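## Task

Take the sticky-note block off the desk and set it on the counter, with no desk carton knocked to the floor and the robot neither toppled nor left leaning.

## Robot and tools

ROBOT. A LinearBot: an omnidirectional base with a column roughly 1.7 m high. A carriage rides the column (lift_m) and holds two identical six-joint arms, each ending in a two-finger gripper. Arm bases sit about 0.57 m + lift_m above the floor; carriage parts hang about 0.15 m under them. A hand reaches 0.78 m from its shoulder but only about 0.38 m below its arm base. Hand: about 0.16 m long, 0.1 m wide (0.14 m open); the wrist camera sticks out 0.11 m from the joint 6 axis on one side; fingertips are about 0.005 m thick along the closing direction and 0.02 m wide. Parked arm joints 1-6: 0, 0.05, 0.05, 1.45, 0, 0; parked, the robot is about 0.85 m wide and 0.65 m long. Cameras: carriage_camera (fixed, facing forward, tilted ~20 degrees down), left_wrist_camera and right_wrist_camera (looking beyond the fingertips).

FRAMES. All positions in metres. Base frame: origin on the floor below the base centre, x forward, y left, z up. left_hand and right_hand report, in the base frame, the midpoint between that hand's pads; quat_wxyz rotates base axes into hand axes (hand z along the fingers, fingers open along hand y; pointing straight up with joints 1, 5, 6 at 0 gives (1, 0, 0, 0)). base_odometry is in the odometry frame (the base frame at scene start), counts wheel rotation only (slip counts as travel), heading in rad, left positive, -3.142 to 3.142; after turns or long strafes it can be off by a degree or two.

move. Optional keys: base, joints, speeds, min_time_s, cameras. An action needs base, joints or both; all its motions begin together. base holds exactly one relative offset from where the base currently is: translate_m (forward +, -2 to 2 m), strafe_m (left +, -2 to 2 m) or rotate_rad (counter-clockwise +, -6.3 to 6.3 rad). joints is one dictionary covering both arms and the lift, keyed by name, each value an absolute target: lift_m 0 to 1 m; per arm (left_ or right_ prefix) joint1_rad -2.617 to 3.054 (vertical-axis turn, 0 forward, + left); joint2_rad 0 to 3.141 (shoulder: 0 upper arm back and level, 1.57 vertical, 3.14 forward and level); joint3_rad 0 to 3.141 (elbow, 0 folded, 3.14 straight); joint4_rad -1.57 to 1.57 (wrist pitch, + lifts fingertips); joint5_rad -1.57 to 1.57 (wrist yaw, + swings fingertips to the RIGHT); joint6_rad -2.094 to 2.094 (roll about the fingers, + clockwise viewed from the forearm); gripper_m 0 to 0.093 (pad gap). Done tolerances: lift 0.004, joint1 0.02, joint2 0.105, joint3 0.06, joint4 0.04, joint5 0.025, joint6 0.02, gripper 0.004. speeds caps top speed for this action only: translate_m and strafe_m 0.02-0.5 m/s, rotate_rad 0.05-1.57 rad/s, lift_m 0.08-0.25 m/s (maxima are defaults). min_time_s (0.1-8 s) is a minimum duration for each arm and gripper motion; it straightens arm paths (without it, moves of 0.1 m or more may stray about 2 cm). Unknown keys make the call invalid; out-of-range values are refused. An omitted joint or base may still be driving toward an earlier target. cameras: list of names or ["all"]; omitted or null means all, [] none. A call with no action just reports.

wait: seconds 0 to 10, plus cameras; the robot keeps its last command. zoom_image: camera and region [x0, y0, x1, y1] in pixels (origin top-left, at most 504 x 504) of that camera's latest image; the camera must have been in the newest images. finished_scene: scene = current scene number; irreversible; the goal must hold without the robot.

RESULTS. The move line says done, or the worst status. Statuses: done (for the base, wheels turned the full amount even if slipping); off_target (resting short, maybe still pushing); contact_stop or time_out (target dropped, holds in place; base drives time out after 14 s); not_followed (after "joint command not followed": a safety check blocked that arm's targets because it would come within millimetres of itself or the other arm; the gripper still acts; the robot may retry until freed or re-targeted). To untangle, send one arm its current six readings with joint1 swung well away, then the other arm in a later call. on_its_own lists uncommanded behaviour; "held at" is a target, not a reading. limit_stop_at_motor_heat means a heat fault blocked it: resend. Once a move or wait is refused or stopped, later move, wait and finished_scene calls in the same reply are skipped. pictures lists image order; images may lag the state slightly.

READINGS. motor_effort: percent of max, + toward higher values, bracket = peak last action; errors of a few points plus up to half the value. A lift effort that keeps dropping while lowering means a hand or load is resting on something. drive_wheels: ignore sign. Joint torques in joint order, N m, include arm weight; joints 1-3 wrap at ±28. Hand readings tend to sit above the true hand, more at long reach; 1 kg held level sinks 7-25 cm. Gripper: clamped on a hard object it reads up to 0.005 m under its width; empty and closed 0.000-0.002; free air up to 0.002 m wide. Light grip just under first-touch width; full force (45-70 N per pad) from about 0.005 m below it, deeper for soft, small or round things. Release with a target well above the reading.

AVOID. Tipping: worst with carriage high, arms out or loaded, pushing/pulling, sudden stops; about 1.5 kg per hand with both arms forward can topple it; only images show a lean. Don't back under a table edge into the column. Arms have no contact stop and spring to targets once freed; hard arm-on-arm hits or presses can end the scene. The base stop ignores arms and may fail; if pinned, drive about 0.2 m back the way you came (or turn back), possibly repeatedly; raise the lift if the carriage rests on something. Motor heat builds with stretched or loaded arms, even while idle or thinking; MOTOR HOT appears at 75 °C, at 100 °C the arm drops for 30-60 s. Park when warned. Avoid drops, releasing moving objects, slams and shoving cartons off the desk; loose items may occasionally get nudged.

Each tool is called after "Emit:" by a JSON object that holds its "fn" and its "kwargs".

## Session

Emit:
{"fn": "move", "kwargs": {}}

Scene clock: 0.00 s.
Joint torques (N m): no reading
base_odometry: x=+0.000 y=+0.000 heading=+0.000
base_status: not commanded
joint_positions: lift_m=+0.300 left_joint1_rad=-0.010 left_joint2_rad=+0.044 left_joint3_rad=+0.048 left_joint4_rad=+1.430 left_joint5_rad=-0.008 left_joint6_rad=-0.004 left_gripper_m=+0.09396 right_joint1_rad=-0.011 right_joint2_rad=+0.047 right_joint3_rad=+0.039 right_joint4_rad=+1.421 right_joint5_rad=-0.003 right_joint6_rad=-0.048 right_gripper_m=+0.09396
joint_status: not commanded
motor_effort: lift_m=+29 drive_wheels=+1
left_hand: x=+0.2675 y=+0.3100 z=+1.2842 quat_wxyz=(+0.998, -0.004, +0.069, -0.007) (m; base frame)
right_hand: x=+0.2732 y=-0.3089 z=+1.2813 quat_wxyz=(+0.996, -0.003, +0.079, -0.029) (m; base frame)
pictures: carriage_camera, left_wrist_camera, right_wrist_camera
Images, in order (width x height): carriage_camera 504x504, left_wrist_camera 504x504, right_wrist_camera 504x504.

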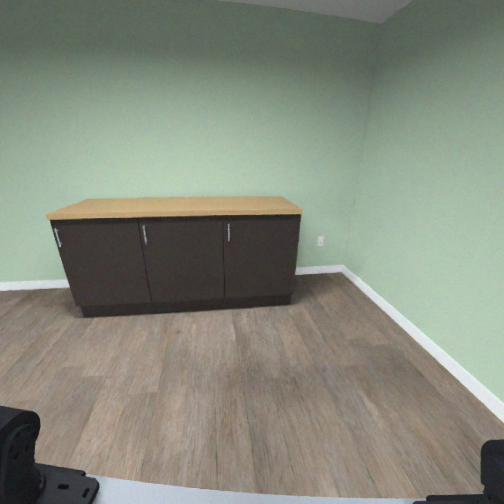

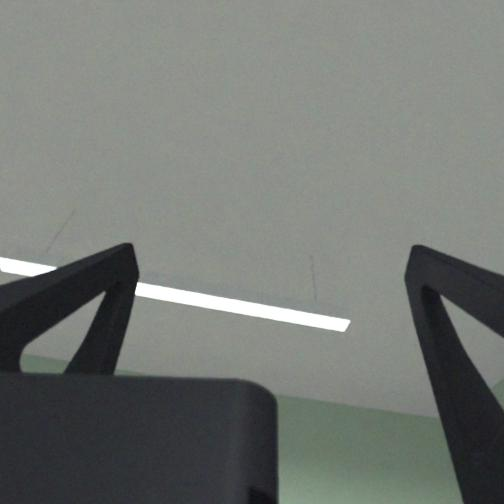

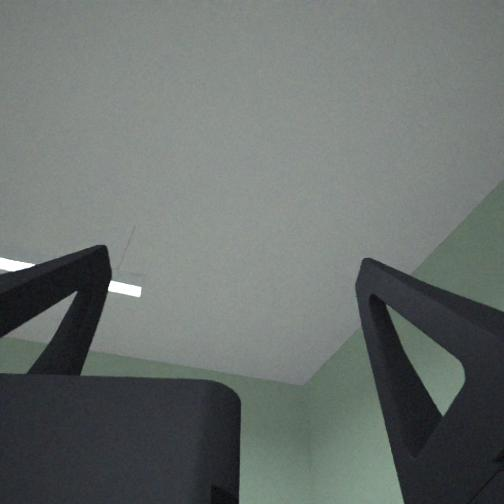

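Emit:
{"fn": "move", "kwargs": {"base": {"rotate_rad": 1.2}, "cameras": ["carriage_camera"]}}

Emit:
{"fn": "move", "kwargs": {"base": {"rotate_rad": 1.2}, "cameras": ["carriage_camera"]}}

Emit:
{"fn": "move", "kwargs": {"base": {"rotate_rad": 1.2}, "cameras": ["carriage_camera"]}}

Scene clock: 7.10 s.
Joint torques (N m): left_arm=[0.61 4.31 5.96 -0.21 -0.11 -0.05] | right_arm=[-0.08 4.23 7.17 -0.05 0.02 -0.11]
move: done
base_odometry: x=+0.000 y=+0.000 heading=+1.200
base_status: done
joint_positions: lift_m=+0.300 left_joint1_rad=-0.010 left_joint2_rad=+0.044 left_joint3_rad=+0.048 left_joint4_rad=+1.430 left_joint5_rad=-0.008 left_joint6_rad=-0.004 left_gripper_m=+0.09396 right_joint1_rad=-0.011 right_joint2_rad=+0.047 right_joint3_rad=+0.039 right_joint4_rad=+1.420 right_joint5_rad=-0.003 right_joint6_rad=-0.048 right_gripper_m=+0.09396
joint_status: not commanded
motor_effort: lift_m=+30(30) drive_wheels=+3(19)
left_hand: x=+0.2675 y=+0.3100 z=+1.2842 quat_wxyz=(+0.998, -0.004, +0.069, -0.007) (m; base frame)
right_hand: x=+0.2733 y=-0.3089 z=+1.2813 quat_wxyz=(+0.996, -0.003, +0.079, -0.029) (m; base frame)
pictures: carriage_camera
Images, in order (width x height): carriage_camera 504x504.

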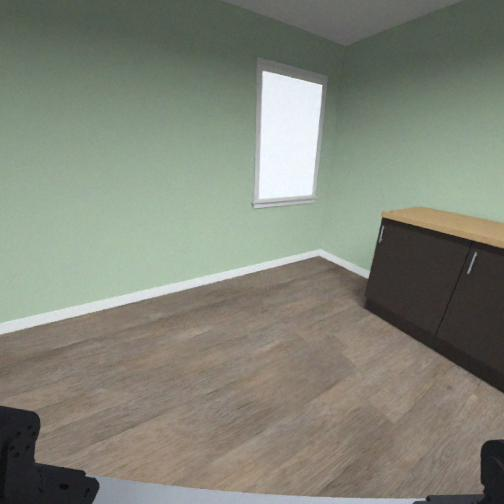

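Scene clock: 9.83 s.
Joint torques (N m): left_arm=[0.66 4.31 6.01 -0.21 -0.12 -0.04] | right_arm=[-0.01 4.25 7.24 -0.04 0 -0.11]
move: done
base_odometry: x=+0.000 y=+0.000 heading=+2.399
base_status: done
joint_positions: lift_m=+0.300 left_joint1_rad=-0.010 left_joint2_rad=+0.044 left_joint3_rad=+0.048 left_joint4_rad=+1.429 left_joint5_rad=-0.008 left_joint6_rad=-0.004 left_gripper_m=+0.09397 right_joint1_rad=-0.011 right_joint2_rad=+0.047 right_joint3_rad=+0.039 right_joint4_rad=+1.420 right_joint5_rad=-0.003 right_joint6_rad=-0.048 right_gripper_m=+0.09397
joint_status: not commanded
motor_effort: lift_m=+30(30) drive_wheels=+6(14)
left_hand: x=+0.2676 y=+0.3101 z=+1.2841 quat_wxyz=(+0.998, -0.004, +0.069, -0.007) (m; base frame)
right_hand: x=+0.2734 y=-0.3089 z=+1.2813 quat_wxyz=(+0.996, -0.003, +0.079, -0.029) (m; base frame)
pictures: carriage_camera
Images, in order (width x height): carriage_camera 504x504.

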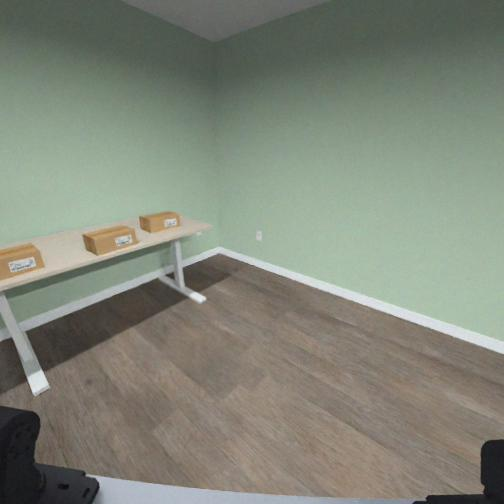

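Scene clock: 12.57 s.
Joint torques (N m): left_arm=[0.61 4.3 5.98 -0.19 -0.1 -0.06] | right_arm=[-0.06 4.29 7.2 -0.03 0.01 -0.11]
move: done
base_odometry: x=+0.000 y=+0.000 heading=-2.685
base_status: done
joint_positions: lift_m=+0.300 left_joint1_rad=-0.010 left_joint2_rad=+0.044 left_joint3_rad=+0.048 left_joint4_rad=+1.429 left_joint5_rad=-0.008 left_joint6_rad=-0.004 left_gripper_m=+0.09398 right_joint1_rad=-0.011 right_joint2_rad=+0.047 right_joint3_rad=+0.039 right_joint4_rad=+1.420 right_joint5_rad=-0.003 right_joint6_rad=-0.048 right_gripper_m=+0.09398
joint_status: not commanded
motor_effort: lift_m=+30(30) drive_wheels=+6(14)
left_hand: x=+0.2676 y=+0.3101 z=+1.2841 quat_wxyz=(+0.998, -0.004, +0.069, -0.007) (m; base frame)
right_hand: x=+0.2734 y=-0.3089 z=+1.2813 quat_wxyz=(+0.996, -0.003, +0.079, -0.029) (m; base frame)
pictures: carriage_camera
Images, in order (width x height): carriage_camera 504x504.

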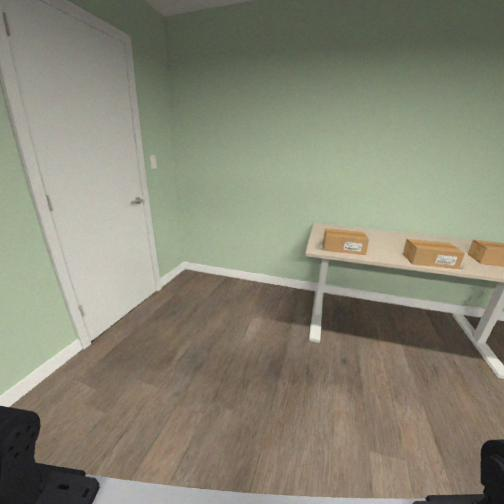

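Emit:
{"fn": "move", "kwargs": {"base": {"rotate_rad": -0.5}, "joints": {"lift_m": 0.6}, "cameras": ["carriage_camera"]}}

Scene clock: 19.90 s.
Joint torques (N m): left_arm=[0.58 4.3 6.02 -0.18 -0.11 -0.05] | right_arm=[-0.05 4.22 7.19 -0.05 0.01 -0.11]
move: done
base_odometry: x=+0.000 y=+0.000 heading=+3.100
base_status: done
joint_positions: lift_m=+0.600 left_joint1_rad=-0.010 left_joint2_rad=+0.044 left_joint3_rad=+0.048 left_joint4_rad=+1.428 left_joint5_rad=-0.008 left_joint6_rad=-0.004 left_gripper_m=+0.09398 right_joint1_rad=-0.011 right_joint2_rad=+0.047 right_joint3_rad=+0.039 right_joint4_rad=+1.420 right_joint5_rad=-0.003 right_joint6_rad=-0.048 right_gripper_m=+0.09398
joint_status: all done
motor_effort: lift_m=+31(38) drive_wheels=-17(19)
left_hand: x=+0.2678 y=+0.3101 z=+1.5840 quat_wxyz=(+0.998, -0.004, +0.069, -0.007) (m; base frame)
right_hand: x=+0.2734 y=-0.3089 z=+1.5812 quat_wxyz=(+0.996, -0.003, +0.079, -0.029) (m; base frame)
pictures: carriage_camera
Images, in order (width x height): carriage_camera 504x504.

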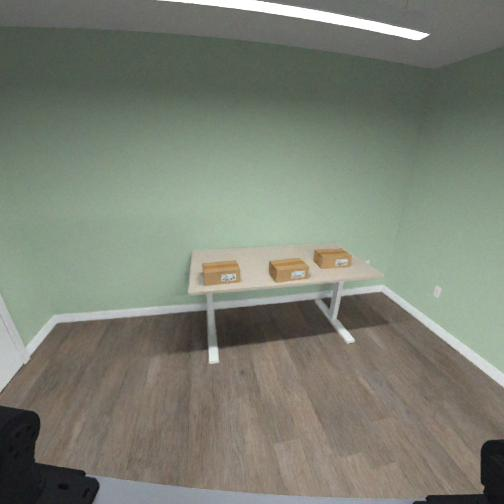

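Emit:
{"fn": "zoom_image", "kwargs": {"camera": "carriage_camera", "region": [170, 220, 400, 370]}}

Scaled by 2.191 from the camera's 504x504 image, which has a finer 720x720 frame.

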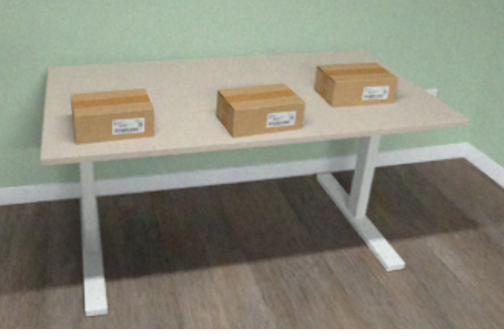

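Emit:
{"fn": "move", "kwargs": {"base": {"translate_m": 0.8}, "joints": {"lift_m": 0.9}, "speeds": {"translate_m": 0.3}, "cameras": ["carriage_camera"]}}

Scene clock: 40.87 s.
Joint torques (N m): left_arm=[0.61 4.27 5.98 -0.2 -0.11 -0.05] | right_arm=[-0.02 4.3 7.25 -0.06 0 -0.12]
move: done
base_odometry: x=-0.799 y=+0.033 heading=+3.101
base_status: done
joint_positions: lift_m=+0.900 left_joint1_rad=-0.010 left_joint2_rad=+0.044 left_joint3_rad=+0.048 left_joint4_rad=+1.430 left_joint5_rad=-0.008 left_joint6_rad=-0.004 left_gripper_m=+0.09398 right_joint1_rad=-0.011 right_joint2_rad=+0.047 right_joint3_rad=+0.039 right_joint4_rad=+1.421 right_joint5_rad=-0.003 right_joint6_rad=-0.048 right_gripper_m=+0.09398
joint_status: all done
motor_effort: lift_m=+31(38) drive_wheels=-8(22)
left_hand: x=+0.2675 y=+0.3101 z=+1.8840 quat_wxyz=(+0.998, -0.004, +0.069, -0.007) (m; base frame)
right_hand: x=+0.2731 y=-0.3089 z=+1.8812 quat_wxyz=(+0.996, -0.003, +0.079, -0.029) (m; base frame)
pictures: carriage_camera
Images, in order (width x height): carriage_camera 504x504.

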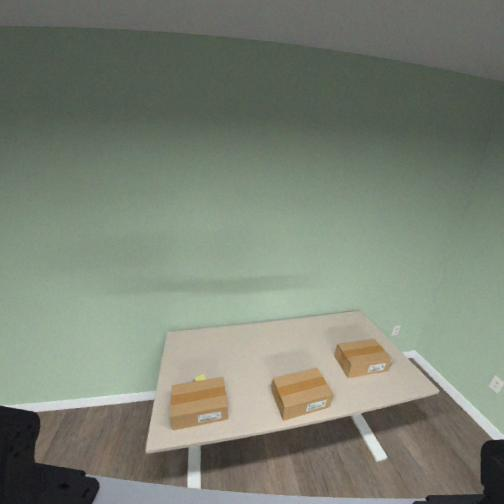

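Emit:
{"fn": "zoom_image", "kwargs": {"camera": "carriage_camera", "region": [130, 320, 290, 480]}}

Scaled by 3.150 from the camera's 504x504 image, which has a finer 720x720 frame.

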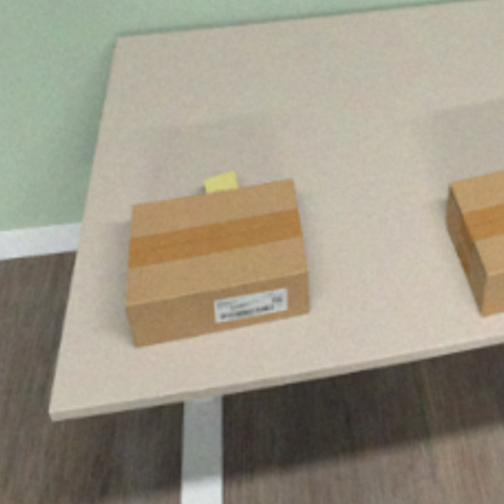

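Emit:
{"fn": "move", "kwargs": {"base": {"rotate_rad": 0.2}, "cameras": ["carriage_camera"]}}

Scene clock: 99.97 s.
Joint torques (N m): left_arm=[0.55 4.31 6.08 -0.19 -0.1 -0.04] | right_arm=[-0.03 4.23 7.19 -0.06 0.01 -0.12]
move: done
base_odometry: x=-0.800 y=+0.033 heading=-2.983
base_status: done
joint_positions: lift_m=+0.900 left_joint1_rad=-0.010 left_joint2_rad=+0.044 left_joint3_rad=+0.048 left_joint4_rad=+1.428 left_joint5_rad=-0.008 left_joint6_rad=-0.004 left_gripper_m=+0.09398 right_joint1_rad=-0.011 right_joint2_rad=+0.047 right_joint3_rad=+0.039 right_joint4_rad=+1.421 right_joint5_rad=-0.003 right_joint6_rad=-0.048 right_gripper_m=+0.09398
joint_status: not commanded
motor_effort: lift_m=+31(31) drive_wheels=+7(9)
left_hand: x=+0.2678 y=+0.3100 z=+1.8840 quat_wxyz=(+0.998, -0.004, +0.069, -0.006) (m; base frame)
right_hand: x=+0.2731 y=-0.3089 z=+1.8812 quat_wxyz=(+0.996, -0.003, +0.079, -0.029) (m; base frame)
pictures: carriage_camera
Images, in order (width x height): carriage_camera 504x504.

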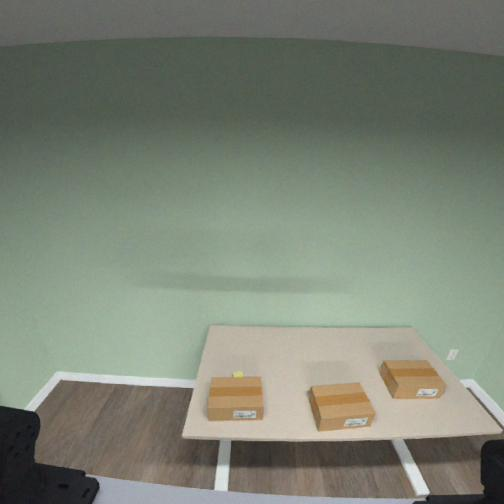

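Emit:
{"fn": "move", "kwargs": {"base": {"rotate_rad": 0.02}, "cameras": []}}

Emit:
{"fn": "move", "kwargs": {"base": {"strafe_m": -0.23}, "speeds": {"strafe_m": 0.2}, "cameras": []}}

Emit:
{"fn": "move", "kwargs": {"base": {"translate_m": 0.4}, "speeds": {"translate_m": 0.2}, "cameras": ["carriage_camera"]}}

Scene clock: 121.43 s.
Joint torques (N m): left_arm=[0.64 4.29 6.01 -0.18 -0.11 -0.04] | right_arm=[-0.08 4.29 7.16 -0.07 0.01 -0.12]
move: done
base_odometry: x=-0.800 y=+0.033 heading=-2.963
base_status: done
joint_positions: lift_m=+0.900 left_joint1_rad=-0.010 left_joint2_rad=+0.044 left_joint3_rad=+0.048 left_joint4_rad=+1.428 left_joint5_rad=-0.008 left_joint6_rad=-0.004 left_gripper_m=+0.09398 right_joint1_rad=-0.011 right_joint2_rad=+0.047 right_joint3_rad=+0.039 right_joint4_rad=+1.421 right_joint5_rad=-0.003 right_joint6_rad=-0.048 right_gripper_m=+0.09398
joint_status: not commanded
motor_effort: lift_m=+31(31) drive_wheels=+10(14)
left_hand: x=+0.2678 y=+0.3101 z=+1.8840 quat_wxyz=(+0.998, -0.004, +0.069, -0.007) (m; base frame)
right_hand: x=+0.2730 y=-0.3089 z=+1.8813 quat_wxyz=(+0.996, -0.003, +0.078, -0.029) (m; base frame)
pictures: none
No camera images: "cameras" was empty.

Scene clock: 123.77 s.
Joint torques (N m): left_arm=[0.51 4.34 5.93 -0.18 -0.1 -0.06] | right_arm=[0.01 4.25 7.23 -0.07 0 -0.12]
move: done
base_odometry: x=-0.841 y=+0.259 heading=-2.962
base_status: done
joint_positions: lift_m=+0.900 left_joint1_rad=-0.010 left_joint2_rad=+0.044 left_joint3_rad=+0.048 left_joint4_rad=+1.428 left_joint5_rad=-0.008 left_joint6_rad=-0.004 left_gripper_m=+0.09398 right_joint1_rad=-0.011 right_joint2_rad=+0.047 right_joint3_rad=+0.039 right_joint4_rad=+1.422 right_joint5_rad=-0.003 right_joint6_rad=-0.048 right_gripper_m=+0.09398
joint_status: not commanded
motor_effort: lift_m=+31(31) drive_wheels=+8(16)
left_hand: x=+0.2678 y=+0.3100 z=+1.8840 quat_wxyz=(+0.998, -0.004, +0.069, -0.007) (m; base frame)
right_hand: x=+0.2729 y=-0.3089 z=+1.8813 quat_wxyz=(+0.996, -0.003, +0.078, -0.029) (m; base frame)
pictures: none
No camera images: "cameras" was empty.

Scene clock: 127.20 s.
Joint torques (N m): left_arm=[0.62 4.36 5.96 -0.22 -0.11 -0.04] | right_arm=[-0.01 4.25 7.17 -0.07 0.01 -0.12]
move: done
base_odometry: x=-1.235 y=+0.188 heading=-2.963
base_status: done
joint_positions: lift_m=+0.900 left_joint1_rad=-0.010 left_joint2_rad=+0.044 left_joint3_rad=+0.048 left_joint4_rad=+1.430 left_joint5_rad=-0.008 left_joint6_rad=-0.004 left_gripper_m=+0.09398 right_joint1_rad=-0.011 right_joint2_rad=+0.047 right_joint3_rad=+0.039 right_joint4_rad=+1.421 right_joint5_rad=-0.003 right_joint6_rad=-0.048 right_gripper_m=+0.09398
joint_status: not commanded
motor_effort: lift_m=+31(31) drive_wheels=+6(12)
left_hand: x=+0.2673 y=+0.3100 z=+1.8841 quat_wxyz=(+0.998, -0.004, +0.068, -0.007) (m; base frame)
right_hand: x=+0.2731 y=-0.3089 z=+1.8812 quat_wxyz=(+0.996, -0.003, +0.079, -0.029) (m; base frame)
pictures: carriage_camera
Images, in order (width x height): carriage_camera 504x504.

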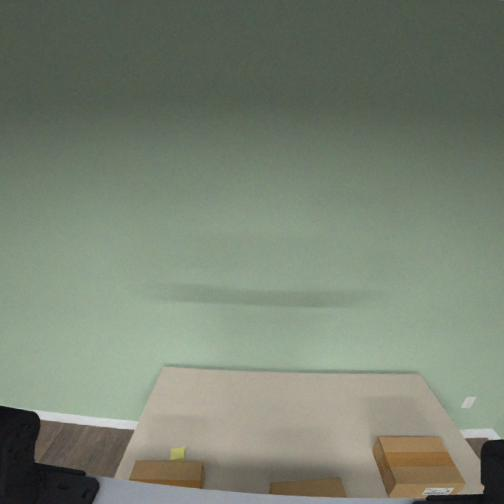

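Emit:
{"fn": "move", "kwargs": {"joints": {"left_joint2_rad": 2.7, "left_joint3_rad": 1.64, "left_joint4_rad": -0.515, "lift_m": 0.75}, "min_time_s": 3}}

Scene clock: 150.07 s.
Joint torques (N m): left_arm=[0.59 -13.86 6.72 0.41 -0.11 -0.06] | right_arm=[-0.05 4.27 7.24 -0.07 0.02 -0.11]
move: done
base_odometry: x=-1.235 y=+0.188 heading=-2.963
base_status: not commanded
joint_positions: lift_m=+0.750 left_joint1_rad=-0.010 left_joint2_rad=+2.682 left_joint3_rad=+1.623 left_joint4_rad=-0.499 left_joint5_rad=-0.008 left_joint6_rad=-0.004 left_gripper_m=+0.09398 right_joint1_rad=-0.011 right_joint2_rad=+0.047 right_joint3_rad=+0.039 right_joint4_rad=+1.421 right_joint5_rad=-0.003 right_joint6_rad=-0.048 right_gripper_m=+0.09398
joint_status: all done
motor_effort: lift_m=+27(28) drive_wheels=-8(9)
left_hand: x=+0.6648 y=+0.3060 z=+1.1053 quat_wxyz=(+0.006, +0.003, +1.000, +0.004) (m; base frame)
right_hand: x=+0.2731 y=-0.3089 z=+1.7315 quat_wxyz=(+0.996, -0.003, +0.079, -0.029) (m; base frame)
pictures: carriage_camera, left_wrist_camera, right_wrist_camera
Images, in order (width x height): carriage_camera 504x504, left_wrist_camera 504x504, right_wrist_camera 504x504.

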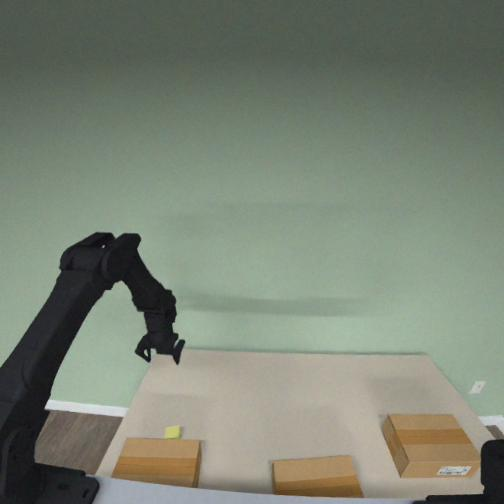

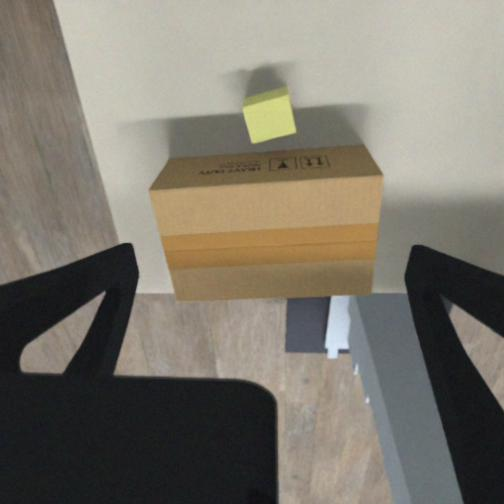

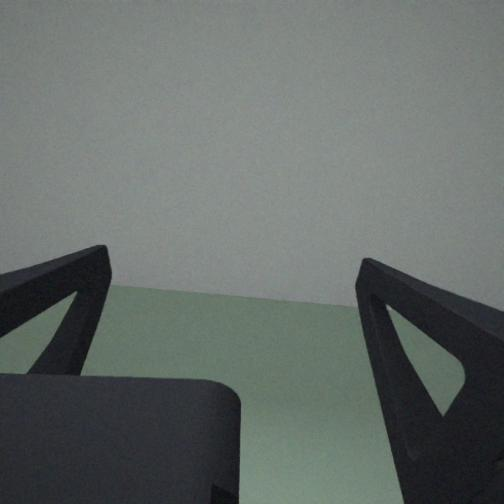

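Emit:
{"fn": "move", "kwargs": {"joints": {"left_joint1_rad": -0.05, "left_joint2_rad": 2.73, "left_joint3_rad": 1.565, "left_joint4_rad": -0.42, "left_joint6_rad": -0.25, "lift_m": 0.58}, "min_time_s": 2, "cameras": ["left_wrist_camera", "carriage_camera"]}}

Scene clock: 201.30 s.
Joint torques (N m): left_arm=[0.2 -12.86 3.48 0.7 -0.15 -0.2] | right_arm=[-0.06 4.26 7.17 -0.06 0.01 -0.12]
move: done
base_odometry: x=-1.235 y=+0.188 heading=-2.963
base_status: not commanded
joint_positions: lift_m=+0.580 left_joint1_rad=-0.045 left_joint2_rad=+2.705 left_joint3_rad=+1.576 left_joint4_rad=-0.432 left_joint5_rad=-0.008 left_joint6_rad=-0.241 left_gripper_m=+0.09398 right_joint1_rad=-0.011 right_joint2_rad=+0.047 right_joint3_rad=+0.039 right_joint4_rad=+1.421 right_joint5_rad=-0.003 right_joint6_rad=-0.048 right_gripper_m=+0.09398
joint_status: all done
motor_effort: lift_m=+28(29) drive_wheels=-8(9)
left_hand: x=+0.6533 y=+0.2915 z=+0.9183 quat_wxyz=(+0.006, -0.098, +0.995, +0.003) (m; base frame)
right_hand: x=+0.2731 y=-0.3089 z=+1.5615 quat_wxyz=(+0.996, -0.003, +0.079, -0.029) (m; base frame)
pictures: carriage_camera, left_wrist_camera
Images, in order (width x height): carriage_camera 504x504, left_wrist_camera 504x504.

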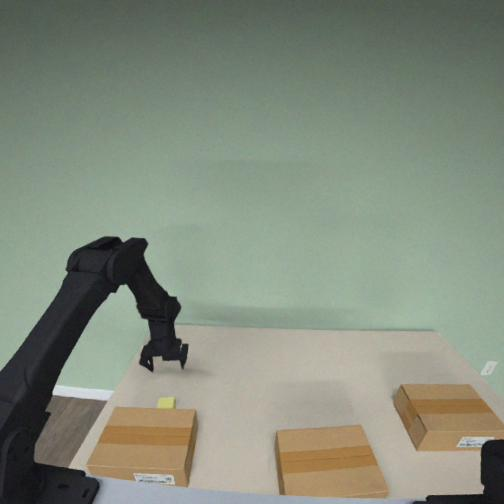

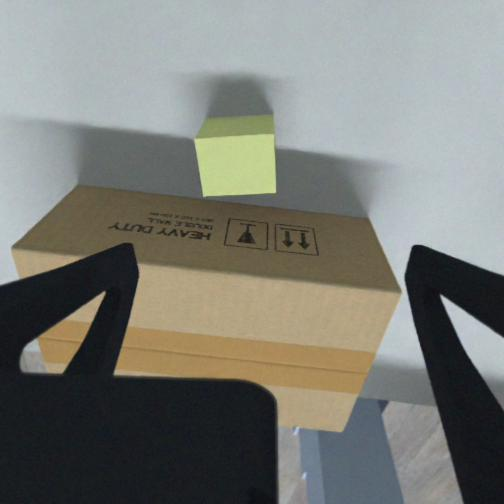

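Emit:
{"fn": "move", "kwargs": {"joints": {"left_joint1_rad": -0.036, "left_joint2_rad": 2.68, "left_joint3_rad": 1.53, "left_joint4_rad": -0.40}, "min_time_s": 1.5, "cameras": ["left_wrist_camera", "carriage_camera"]}}

Emit:
{"fn": "zoom_image", "kwargs": {"camera": "left_wrist_camera", "region": [130, 80, 380, 330]}}

Emit:
{"fn": "zoom_image", "kwargs": {"camera": "carriage_camera", "region": [60, 300, 260, 500]}}

Scene clock: 233.17 s.
Joint torques (N m): left_arm=[0.99 -17.62 3.34 0.68 -0.14 -0.15] | right_arm=[0.01 4.27 7.2 -0.05 0.01 -0.11]
move: done
base_odometry: x=-1.235 y=+0.188 heading=-2.963
base_status: not commanded
joint_positions: lift_m=+0.580 left_joint1_rad=-0.041 left_joint2_rad=+2.705 left_joint3_rad=+1.541 left_joint4_rad=-0.412 left_joint5_rad=-0.008 left_joint6_rad=-0.241 left_gripper_m=+0.09398 right_joint1_rad=-0.011 right_joint2_rad=+0.047 right_joint3_rad=+0.039 right_joint4_rad=+1.421 right_joint5_rad=-0.003 right_joint6_rad=-0.048 right_gripper_m=+0.09398
joint_status: all done
motor_effort: lift_m=+28(28) drive_wheels=-6(9)
left_hand: x=+0.6427 y=+0.2936 z=+0.9128 quat_wxyz=(-0.002, -0.100, +0.995, +0.004) (m; base frame)
right_hand: x=+0.2731 y=-0.3089 z=+1.5615 quat_wxyz=(+0.996, -0.003, +0.079, -0.029) (m; base frame)
pictures: carriage_camera, left_wrist_camera
Images, in order (width x height): carriage_camera 504x504, left_wrist_camera 504x504.

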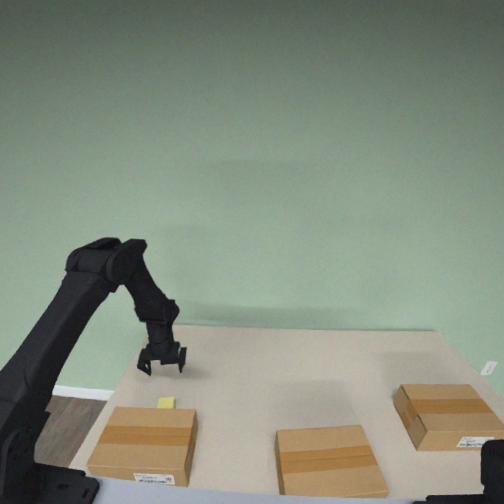

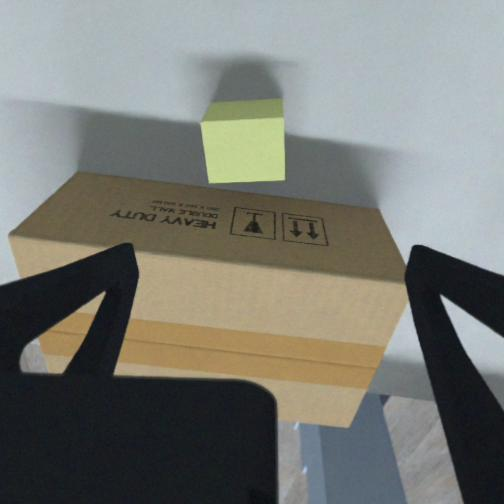

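Scaled by 2.016 from the camera's 504x504 image, which has a finer 720x720 frame.

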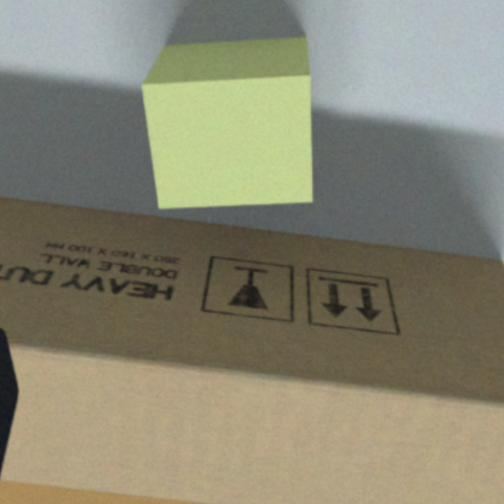

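Scaled by 2.520 from the camera's 504x504 image, which has a finer 720x720 frame.

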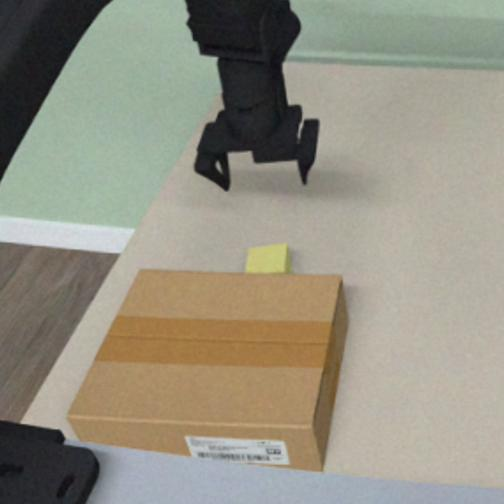

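Emit:
{"fn": "zoom_image", "kwargs": {"camera": "left_wrist_camera", "region": [90, 170, 210, 260]}}

Scaled by 4.200 from the camera's 504x504 image, which has a finer 720x720 frame.

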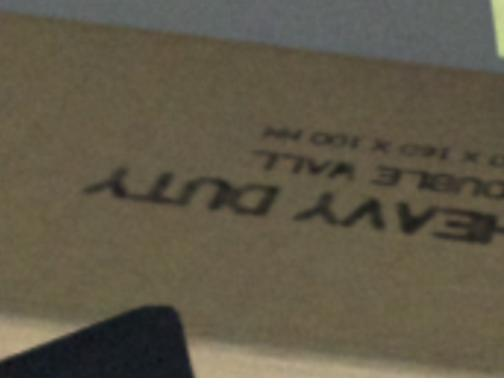

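Emit:
{"fn": "zoom_image", "kwargs": {"camera": "left_wrist_camera", "region": [140, 190, 230, 250]}}

Scaled by 5.600 from the camera's 504x504 image, which has a finer 720x720 frame.

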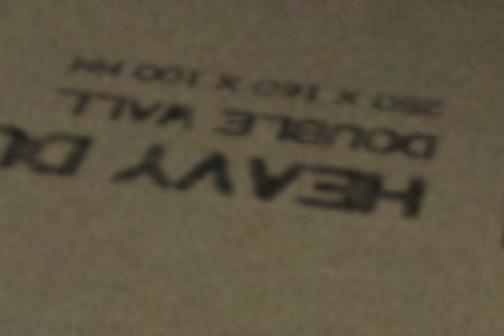

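Emit:
{"fn": "move", "kwargs": {"joints": {"left_joint1_rad": -0.022, "left_joint2_rad": 2.66, "left_joint3_rad": 1.48, "left_joint4_rad": -0.365, "left_joint6_rad": -0.29, "lift_m": 0.5}, "min_time_s": 1.5, "cameras": ["left_wrist_camera"]}}

Emit:
{"fn": "zoom_image", "kwargs": {"camera": "left_wrist_camera", "region": [110, 60, 410, 360]}}

Scene clock: 279.50 s.
Joint torques (N m): left_arm=[1.03 -18.32 3.1 0.7 -0.14 -0.14] | right_arm=[0.01 4.22 7.17 -0.06 0.01 -0.11]
move: done
base_odometry: x=-1.235 y=+0.188 heading=-2.963
base_status: not commanded
joint_positions: lift_m=+0.500 left_joint1_rad=-0.027 left_joint2_rad=+2.695 left_joint3_rad=+1.491 left_joint4_rad=-0.377 left_joint5_rad=-0.008 left_joint6_rad=-0.281 left_gripper_m=+0.09398 right_joint1_rad=-0.011 right_joint2_rad=+0.047 right_joint3_rad=+0.039 right_joint4_rad=+1.421 right_joint5_rad=-0.003 right_joint6_rad=-0.048 right_gripper_m=+0.09398
joint_status: all done
motor_effort: lift_m=+28(29) drive_wheels=+4(9)
left_hand: x=+0.6321 y=+0.2995 z=+0.8292 quat_wxyz=(-0.004, -0.127, +0.992, +0.005) (m; base frame)
right_hand: x=+0.2731 y=-0.3089 z=+1.4815 quat_wxyz=(+0.996, -0.003, +0.079, -0.029) (m; base frame)
pictures: left_wrist_camera
Images, in order (width x height): left_wrist_camera 504x504.

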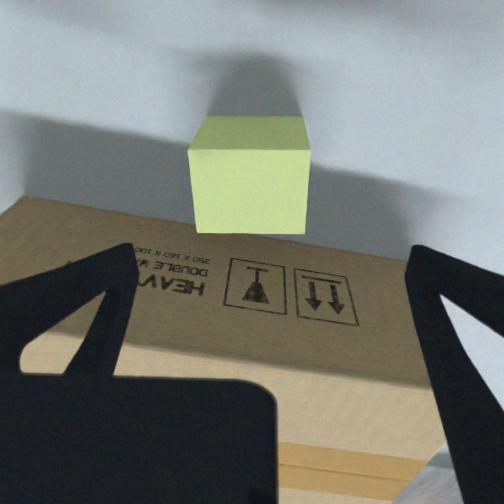

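Scaled by 1.680 from the camera's 504x504 image, which has a finer 720x720 frame.

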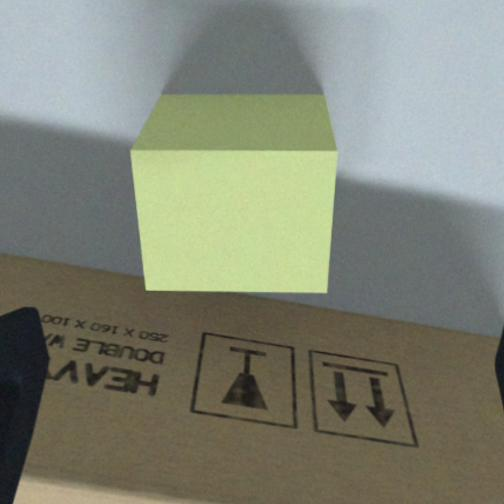

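Emit:
{"fn": "move", "kwargs": {"joints": {"left_joint1_rad": 0.002, "left_joint3_rad": 1.54, "left_joint4_rad": -0.42, "lift_m": 0.46}, "min_time_s": 1.5, "cameras": ["left_wrist_camera", "carriage_camera"]}}

Scene clock: 302.90 s.
Joint torques (N m): left_arm=[0.98 -16.59 6.17 0.45 -0.15 -0.15] | right_arm=[-0.02 4.26 7.23 -0.07 0 -0.11]
move: done
base_odometry: x=-1.235 y=+0.188 heading=-2.963
base_status: not commanded
joint_positions: lift_m=+0.460 left_joint1_rad=-0.003 left_joint2_rad=+2.675 left_joint3_rad=+1.523 left_joint4_rad=-0.405 left_joint5_rad=-0.008 left_joint6_rad=-0.281 left_gripper_m=+0.09398 right_joint1_rad=-0.011 right_joint2_rad=+0.046 right_joint3_rad=+0.039 right_joint4_rad=+1.421 right_joint5_rad=-0.003 right_joint6_rad=-0.048 right_gripper_m=+0.09398
joint_status: all done
motor_effort: lift_m=+28(29) drive_wheels=-7(9)
left_hand: x=+0.6467 y=+0.3091 z=+0.8017 quat_wxyz=(+0.008, -0.139, +0.990, +0.003) (m; base frame)
right_hand: x=+0.2731 y=-0.3089 z=+1.4414 quat_wxyz=(+0.996, -0.003, +0.079, -0.029) (m; base frame)
pictures: carriage_camera, left_wrist_camera
Images, in order (width x height): carriage_camera 504x504, left_wrist_camera 504x504.

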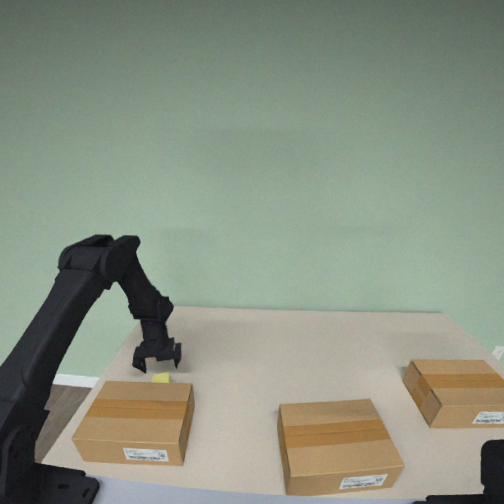

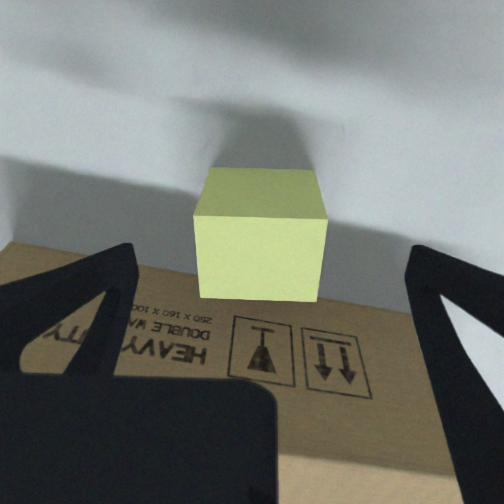

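Emit:
{"fn": "move", "kwargs": {"joints": {"left_joint1_rad": 0.014, "left_joint3_rad": 1.47, "left_joint4_rad": -0.345, "lift_m": 0.44}, "min_time_s": 1.5, "cameras": ["left_wrist_camera"]}}

Scene clock: 311.83 s.
Joint torques (N m): left_arm=[1.01 -16.34 3.19 0.72 -0.15 -0.15] | right_arm=[-0.03 4.29 7.25 -0.06 0.01 -0.12]
move: done
base_odometry: x=-1.235 y=+0.188 heading=-2.963
base_status: not commanded
joint_positions: lift_m=+0.440 left_joint1_rad=+0.009 left_joint2_rad=+2.674 left_joint3_rad=+1.481 left_joint4_rad=-0.357 left_joint5_rad=-0.008 left_joint6_rad=-0.282 left_gripper_m=+0.09398 right_joint1_rad=-0.011 right_joint2_rad=+0.046 right_joint3_rad=+0.039 right_joint4_rad=+1.421 right_joint5_rad=-0.003 right_joint6_rad=-0.048 right_gripper_m=+0.09398
joint_status: all done
motor_effort: lift_m=+27(29) drive_wheels=-7(9)
left_hand: x=+0.6397 y=+0.3141 z=+0.7758 quat_wxyz=(+0.011, -0.145, +0.989, +0.003) (m; base frame)
right_hand: x=+0.2731 y=-0.3089 z=+1.4214 quat_wxyz=(+0.996, -0.003, +0.079, -0.029) (m; base frame)
pictures: left_wrist_camera
Images, in order (width x height): left_wrist_camera 504x504.

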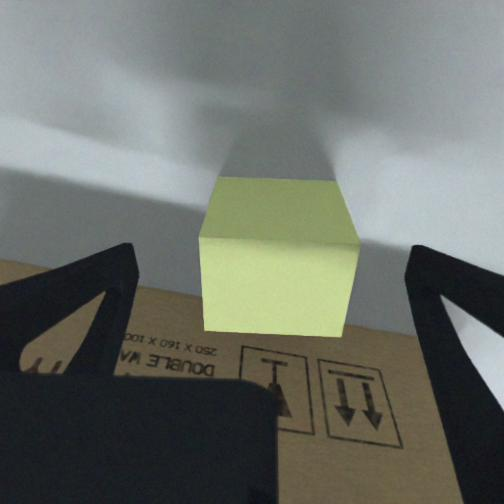

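Emit:
{"fn": "move", "kwargs": {"joints": {"lift_m": 0.422}, "speeds": {"lift_m": 0.08}, "cameras": ["left_wrist_camera", "carriage_camera"]}}

Emit:
{"fn": "zoom_image", "kwargs": {"camera": "carriage_camera", "region": [60, 280, 260, 480]}}

Scene clock: 319.27 s.
Joint torques (N m): left_arm=[0.99 -16.28 3.52 0.7 -0.14 -0.14] | right_arm=[-0.03 4.25 7.2 -0.06 0 -0.11]
move: done
base_odometry: x=-1.235 y=+0.188 heading=-2.963
base_status: not commanded
joint_positions: lift_m=+0.422 left_joint1_rad=+0.009 left_joint2_rad=+2.673 left_joint3_rad=+1.477 left_joint4_rad=-0.351 left_joint5_rad=-0.008 left_joint6_rad=-0.282 left_gripper_m=+0.09398 right_joint1_rad=-0.011 right_joint2_rad=+0.046 right_joint3_rad=+0.039 right_joint4_rad=+1.421 right_joint5_rad=-0.003 right_joint6_rad=-0.048 right_gripper_m=+0.09398
joint_status: all done
motor_effort: lift_m=+27(28) drive_wheels=-8(8)
left_hand: x=+0.6398 y=+0.3141 z=+0.7577 quat_wxyz=(+0.012, -0.145, +0.989, +0.002) (m; base frame)
right_hand: x=+0.2731 y=-0.3089 z=+1.4034 quat_wxyz=(+0.996, -0.003, +0.079, -0.029) (m; base frame)
pictures: carriage_camera, left_wrist_camera
Images, in order (width x height): carriage_camera 504x504, left_wrist_camera 504x504.

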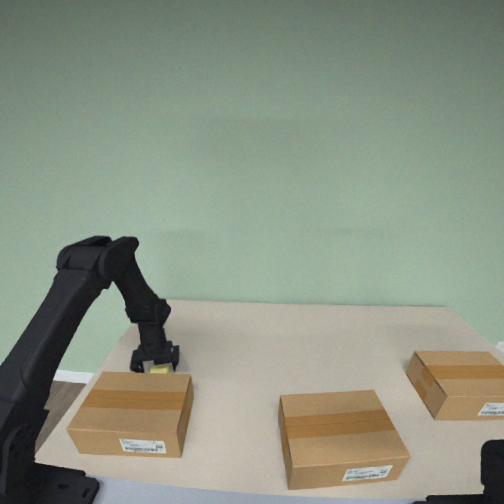

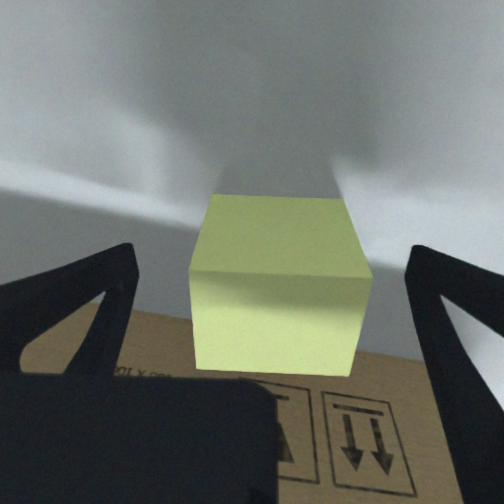

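Scaled by 2.520 from the camera's 504x504 image, which has a finer 720x720 frame.

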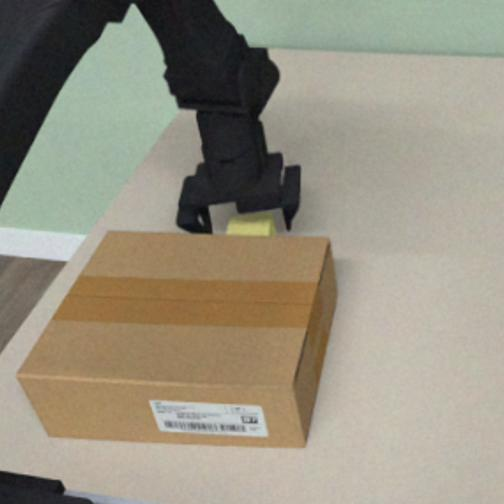

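Emit:
{"fn": "move", "kwargs": {"joints": {"left_gripper_m": 0.042}, "min_time_s": 2, "cameras": ["left_wrist_camera"]}}

Scene clock: 325.23 s.
Joint torques (N m): left_arm=[1.02 -16.21 3.55 0.7 -0.15 -0.13] | right_arm=[-0.01 4.31 7.23 -0.06 0.01 -0.12]
move: off_target
base_odometry: x=-1.235 y=+0.188 heading=-2.963
base_status: not commanded
joint_positions: lift_m=+0.422 left_joint1_rad=+0.009 left_joint2_rad=+2.673 left_joint3_rad=+1.477 left_joint4_rad=-0.351 left_joint5_rad=-0.008 left_joint6_rad=-0.282 left_gripper_m=+0.05094 right_joint1_rad=-0.011 right_joint2_rad=+0.046 right_joint3_rad=+0.039 right_joint4_rad=+1.421 right_joint5_rad=-0.003 right_joint6_rad=-0.048 right_gripper_m=+0.09398
joint_status: left_gripper_m off_target (ended at +0.05096, target +0.04200)
motor_effort: lift_m=+27(28) drive_wheels=-7(9)
left_hand: x=+0.6398 y=+0.3141 z=+0.7577 quat_wxyz=(+0.012, -0.145, +0.989, +0.002) (m; base frame)
right_hand: x=+0.2731 y=-0.3089 z=+1.4034 quat_wxyz=(+0.996, -0.003, +0.079, -0.029) (m; base frame)
pictures: left_wrist_camera
Images, in order (width x height): left_wrist_camera 504x504.

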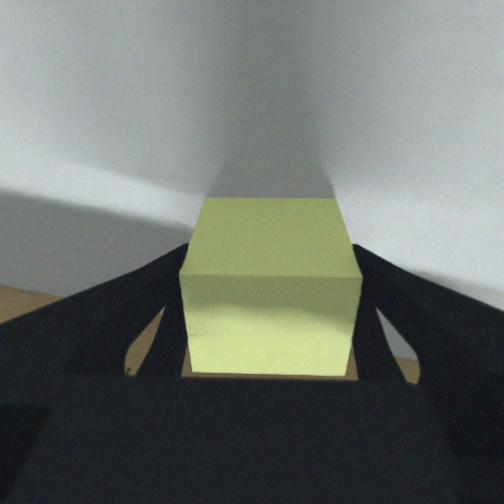

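Emit:
{"fn": "move", "kwargs": {"joints": {"left_gripper_m": 0.045, "lift_m": 0.6}, "speeds": {"lift_m": 0.1}, "cameras": ["left_wrist_camera", "carriage_camera"]}}

Emit:
{"fn": "move", "kwargs": {"joints": {"left_joint2_rad": 1.6, "left_joint3_rad": 0.9, "left_joint4_rad": -0.87}, "min_time_s": 3, "cameras": ["left_wrist_camera", "carriage_camera"]}}

Scene clock: 355.27 s.
Joint torques (N m): left_arm=[0.99 -16.28 3.82 0.69 -0.15 -0.13] | right_arm=[-0.03 4.29 7.24 -0.07 0 -0.12]
move: off_target
base_odometry: x=-1.235 y=+0.188 heading=-2.963
base_status: not commanded
joint_positions: lift_m=+0.600 left_joint1_rad=+0.009 left_joint2_rad=+2.673 left_joint3_rad=+1.475 left_joint4_rad=-0.347 left_joint5_rad=-0.008 left_joint6_rad=-0.282 left_gripper_m=+0.05094 right_joint1_rad=-0.011 right_joint2_rad=+0.046 right_joint3_rad=+0.039 right_joint4_rad=+1.421 right_joint5_rad=-0.003 right_joint6_rad=-0.048 right_gripper_m=+0.09398
joint_status: left_gripper_m off_target (ended at +0.05094, target +0.04500); the others done
motor_effort: lift_m=+31(38) drive_wheels=+3(9)
left_hand: x=+0.6399 y=+0.3141 z=+0.9350 quat_wxyz=(+0.014, -0.145, +0.989, +0.002) (m; base frame)
right_hand: x=+0.2731 y=-0.3089 z=+1.5811 quat_wxyz=(+0.996, -0.003, +0.079, -0.029) (m; base frame)
pictures: carriage_camera, left_wrist_camera
Images, in order (width x height): carriage_camera 504x504, left_wrist_camera 504x504.

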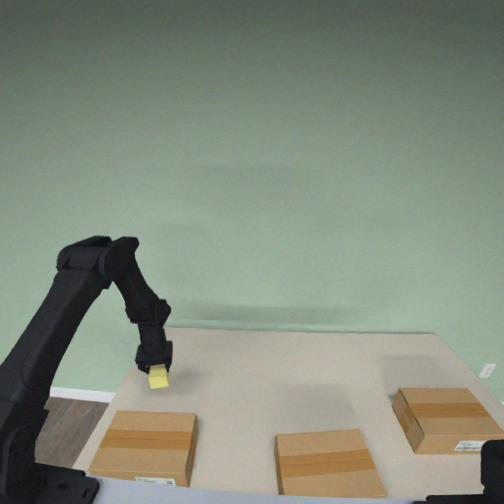

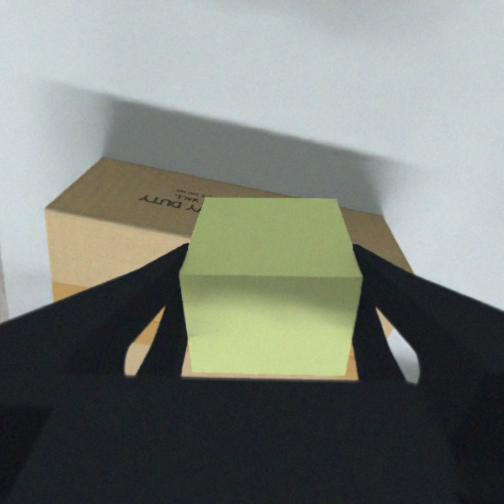

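Scene clock: 358.57 s.
Joint torques (N m): left_arm=[0.98 -9.96 5.12 0.4 -0.14 -0.14] | right_arm=[-0.03 4.31 7.23 -0.07 0.01 -0.12]
move: done
base_odometry: x=-1.235 y=+0.188 heading=-2.963
base_status: not commanded
joint_positions: lift_m=+0.600 left_joint1_rad=+0.009 left_joint2_rad=+1.624 left_joint3_rad=+0.912 left_joint4_rad=-0.854 left_joint5_rad=-0.008 left_joint6_rad=-0.282 left_gripper_m=+0.05094 right_joint1_rad=-0.011 right_joint2_rad=+0.046 right_joint3_rad=+0.039 right_joint4_rad=+1.421 right_joint5_rad=-0.003 right_joint6_rad=-0.048 right_gripper_m=+0.09398
joint_status: all done
motor_effort: lift_m=+31(31) drive_wheels=-7(9)
left_hand: x=+0.4925 y=+0.3127 z=+1.1710 quat_wxyz=(+0.003, -0.145, +0.989, +0.004) (m; base frame)
right_hand: x=+0.2731 y=-0.3089 z=+1.5811 quat_wxyz=(+0.996, -0.003, +0.079, -0.029) (m; base frame)
pictures: carriage_camera, left_wrist_camera
Images, in order (width x height): carriage_camera 504x504, left_wrist_camera 504x504.

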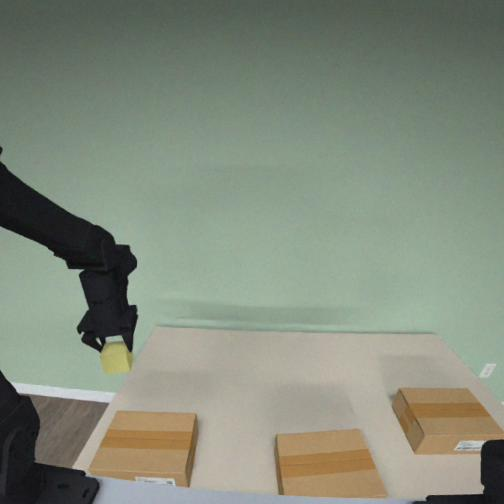

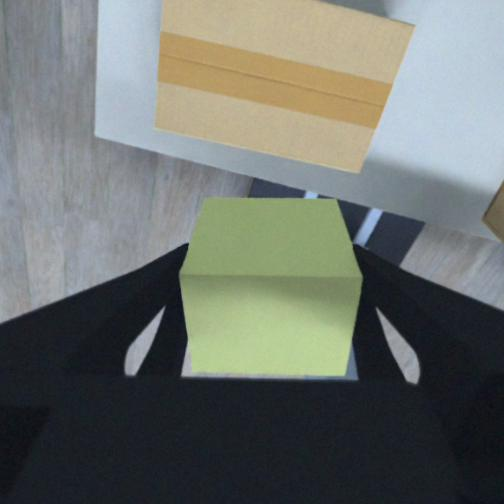

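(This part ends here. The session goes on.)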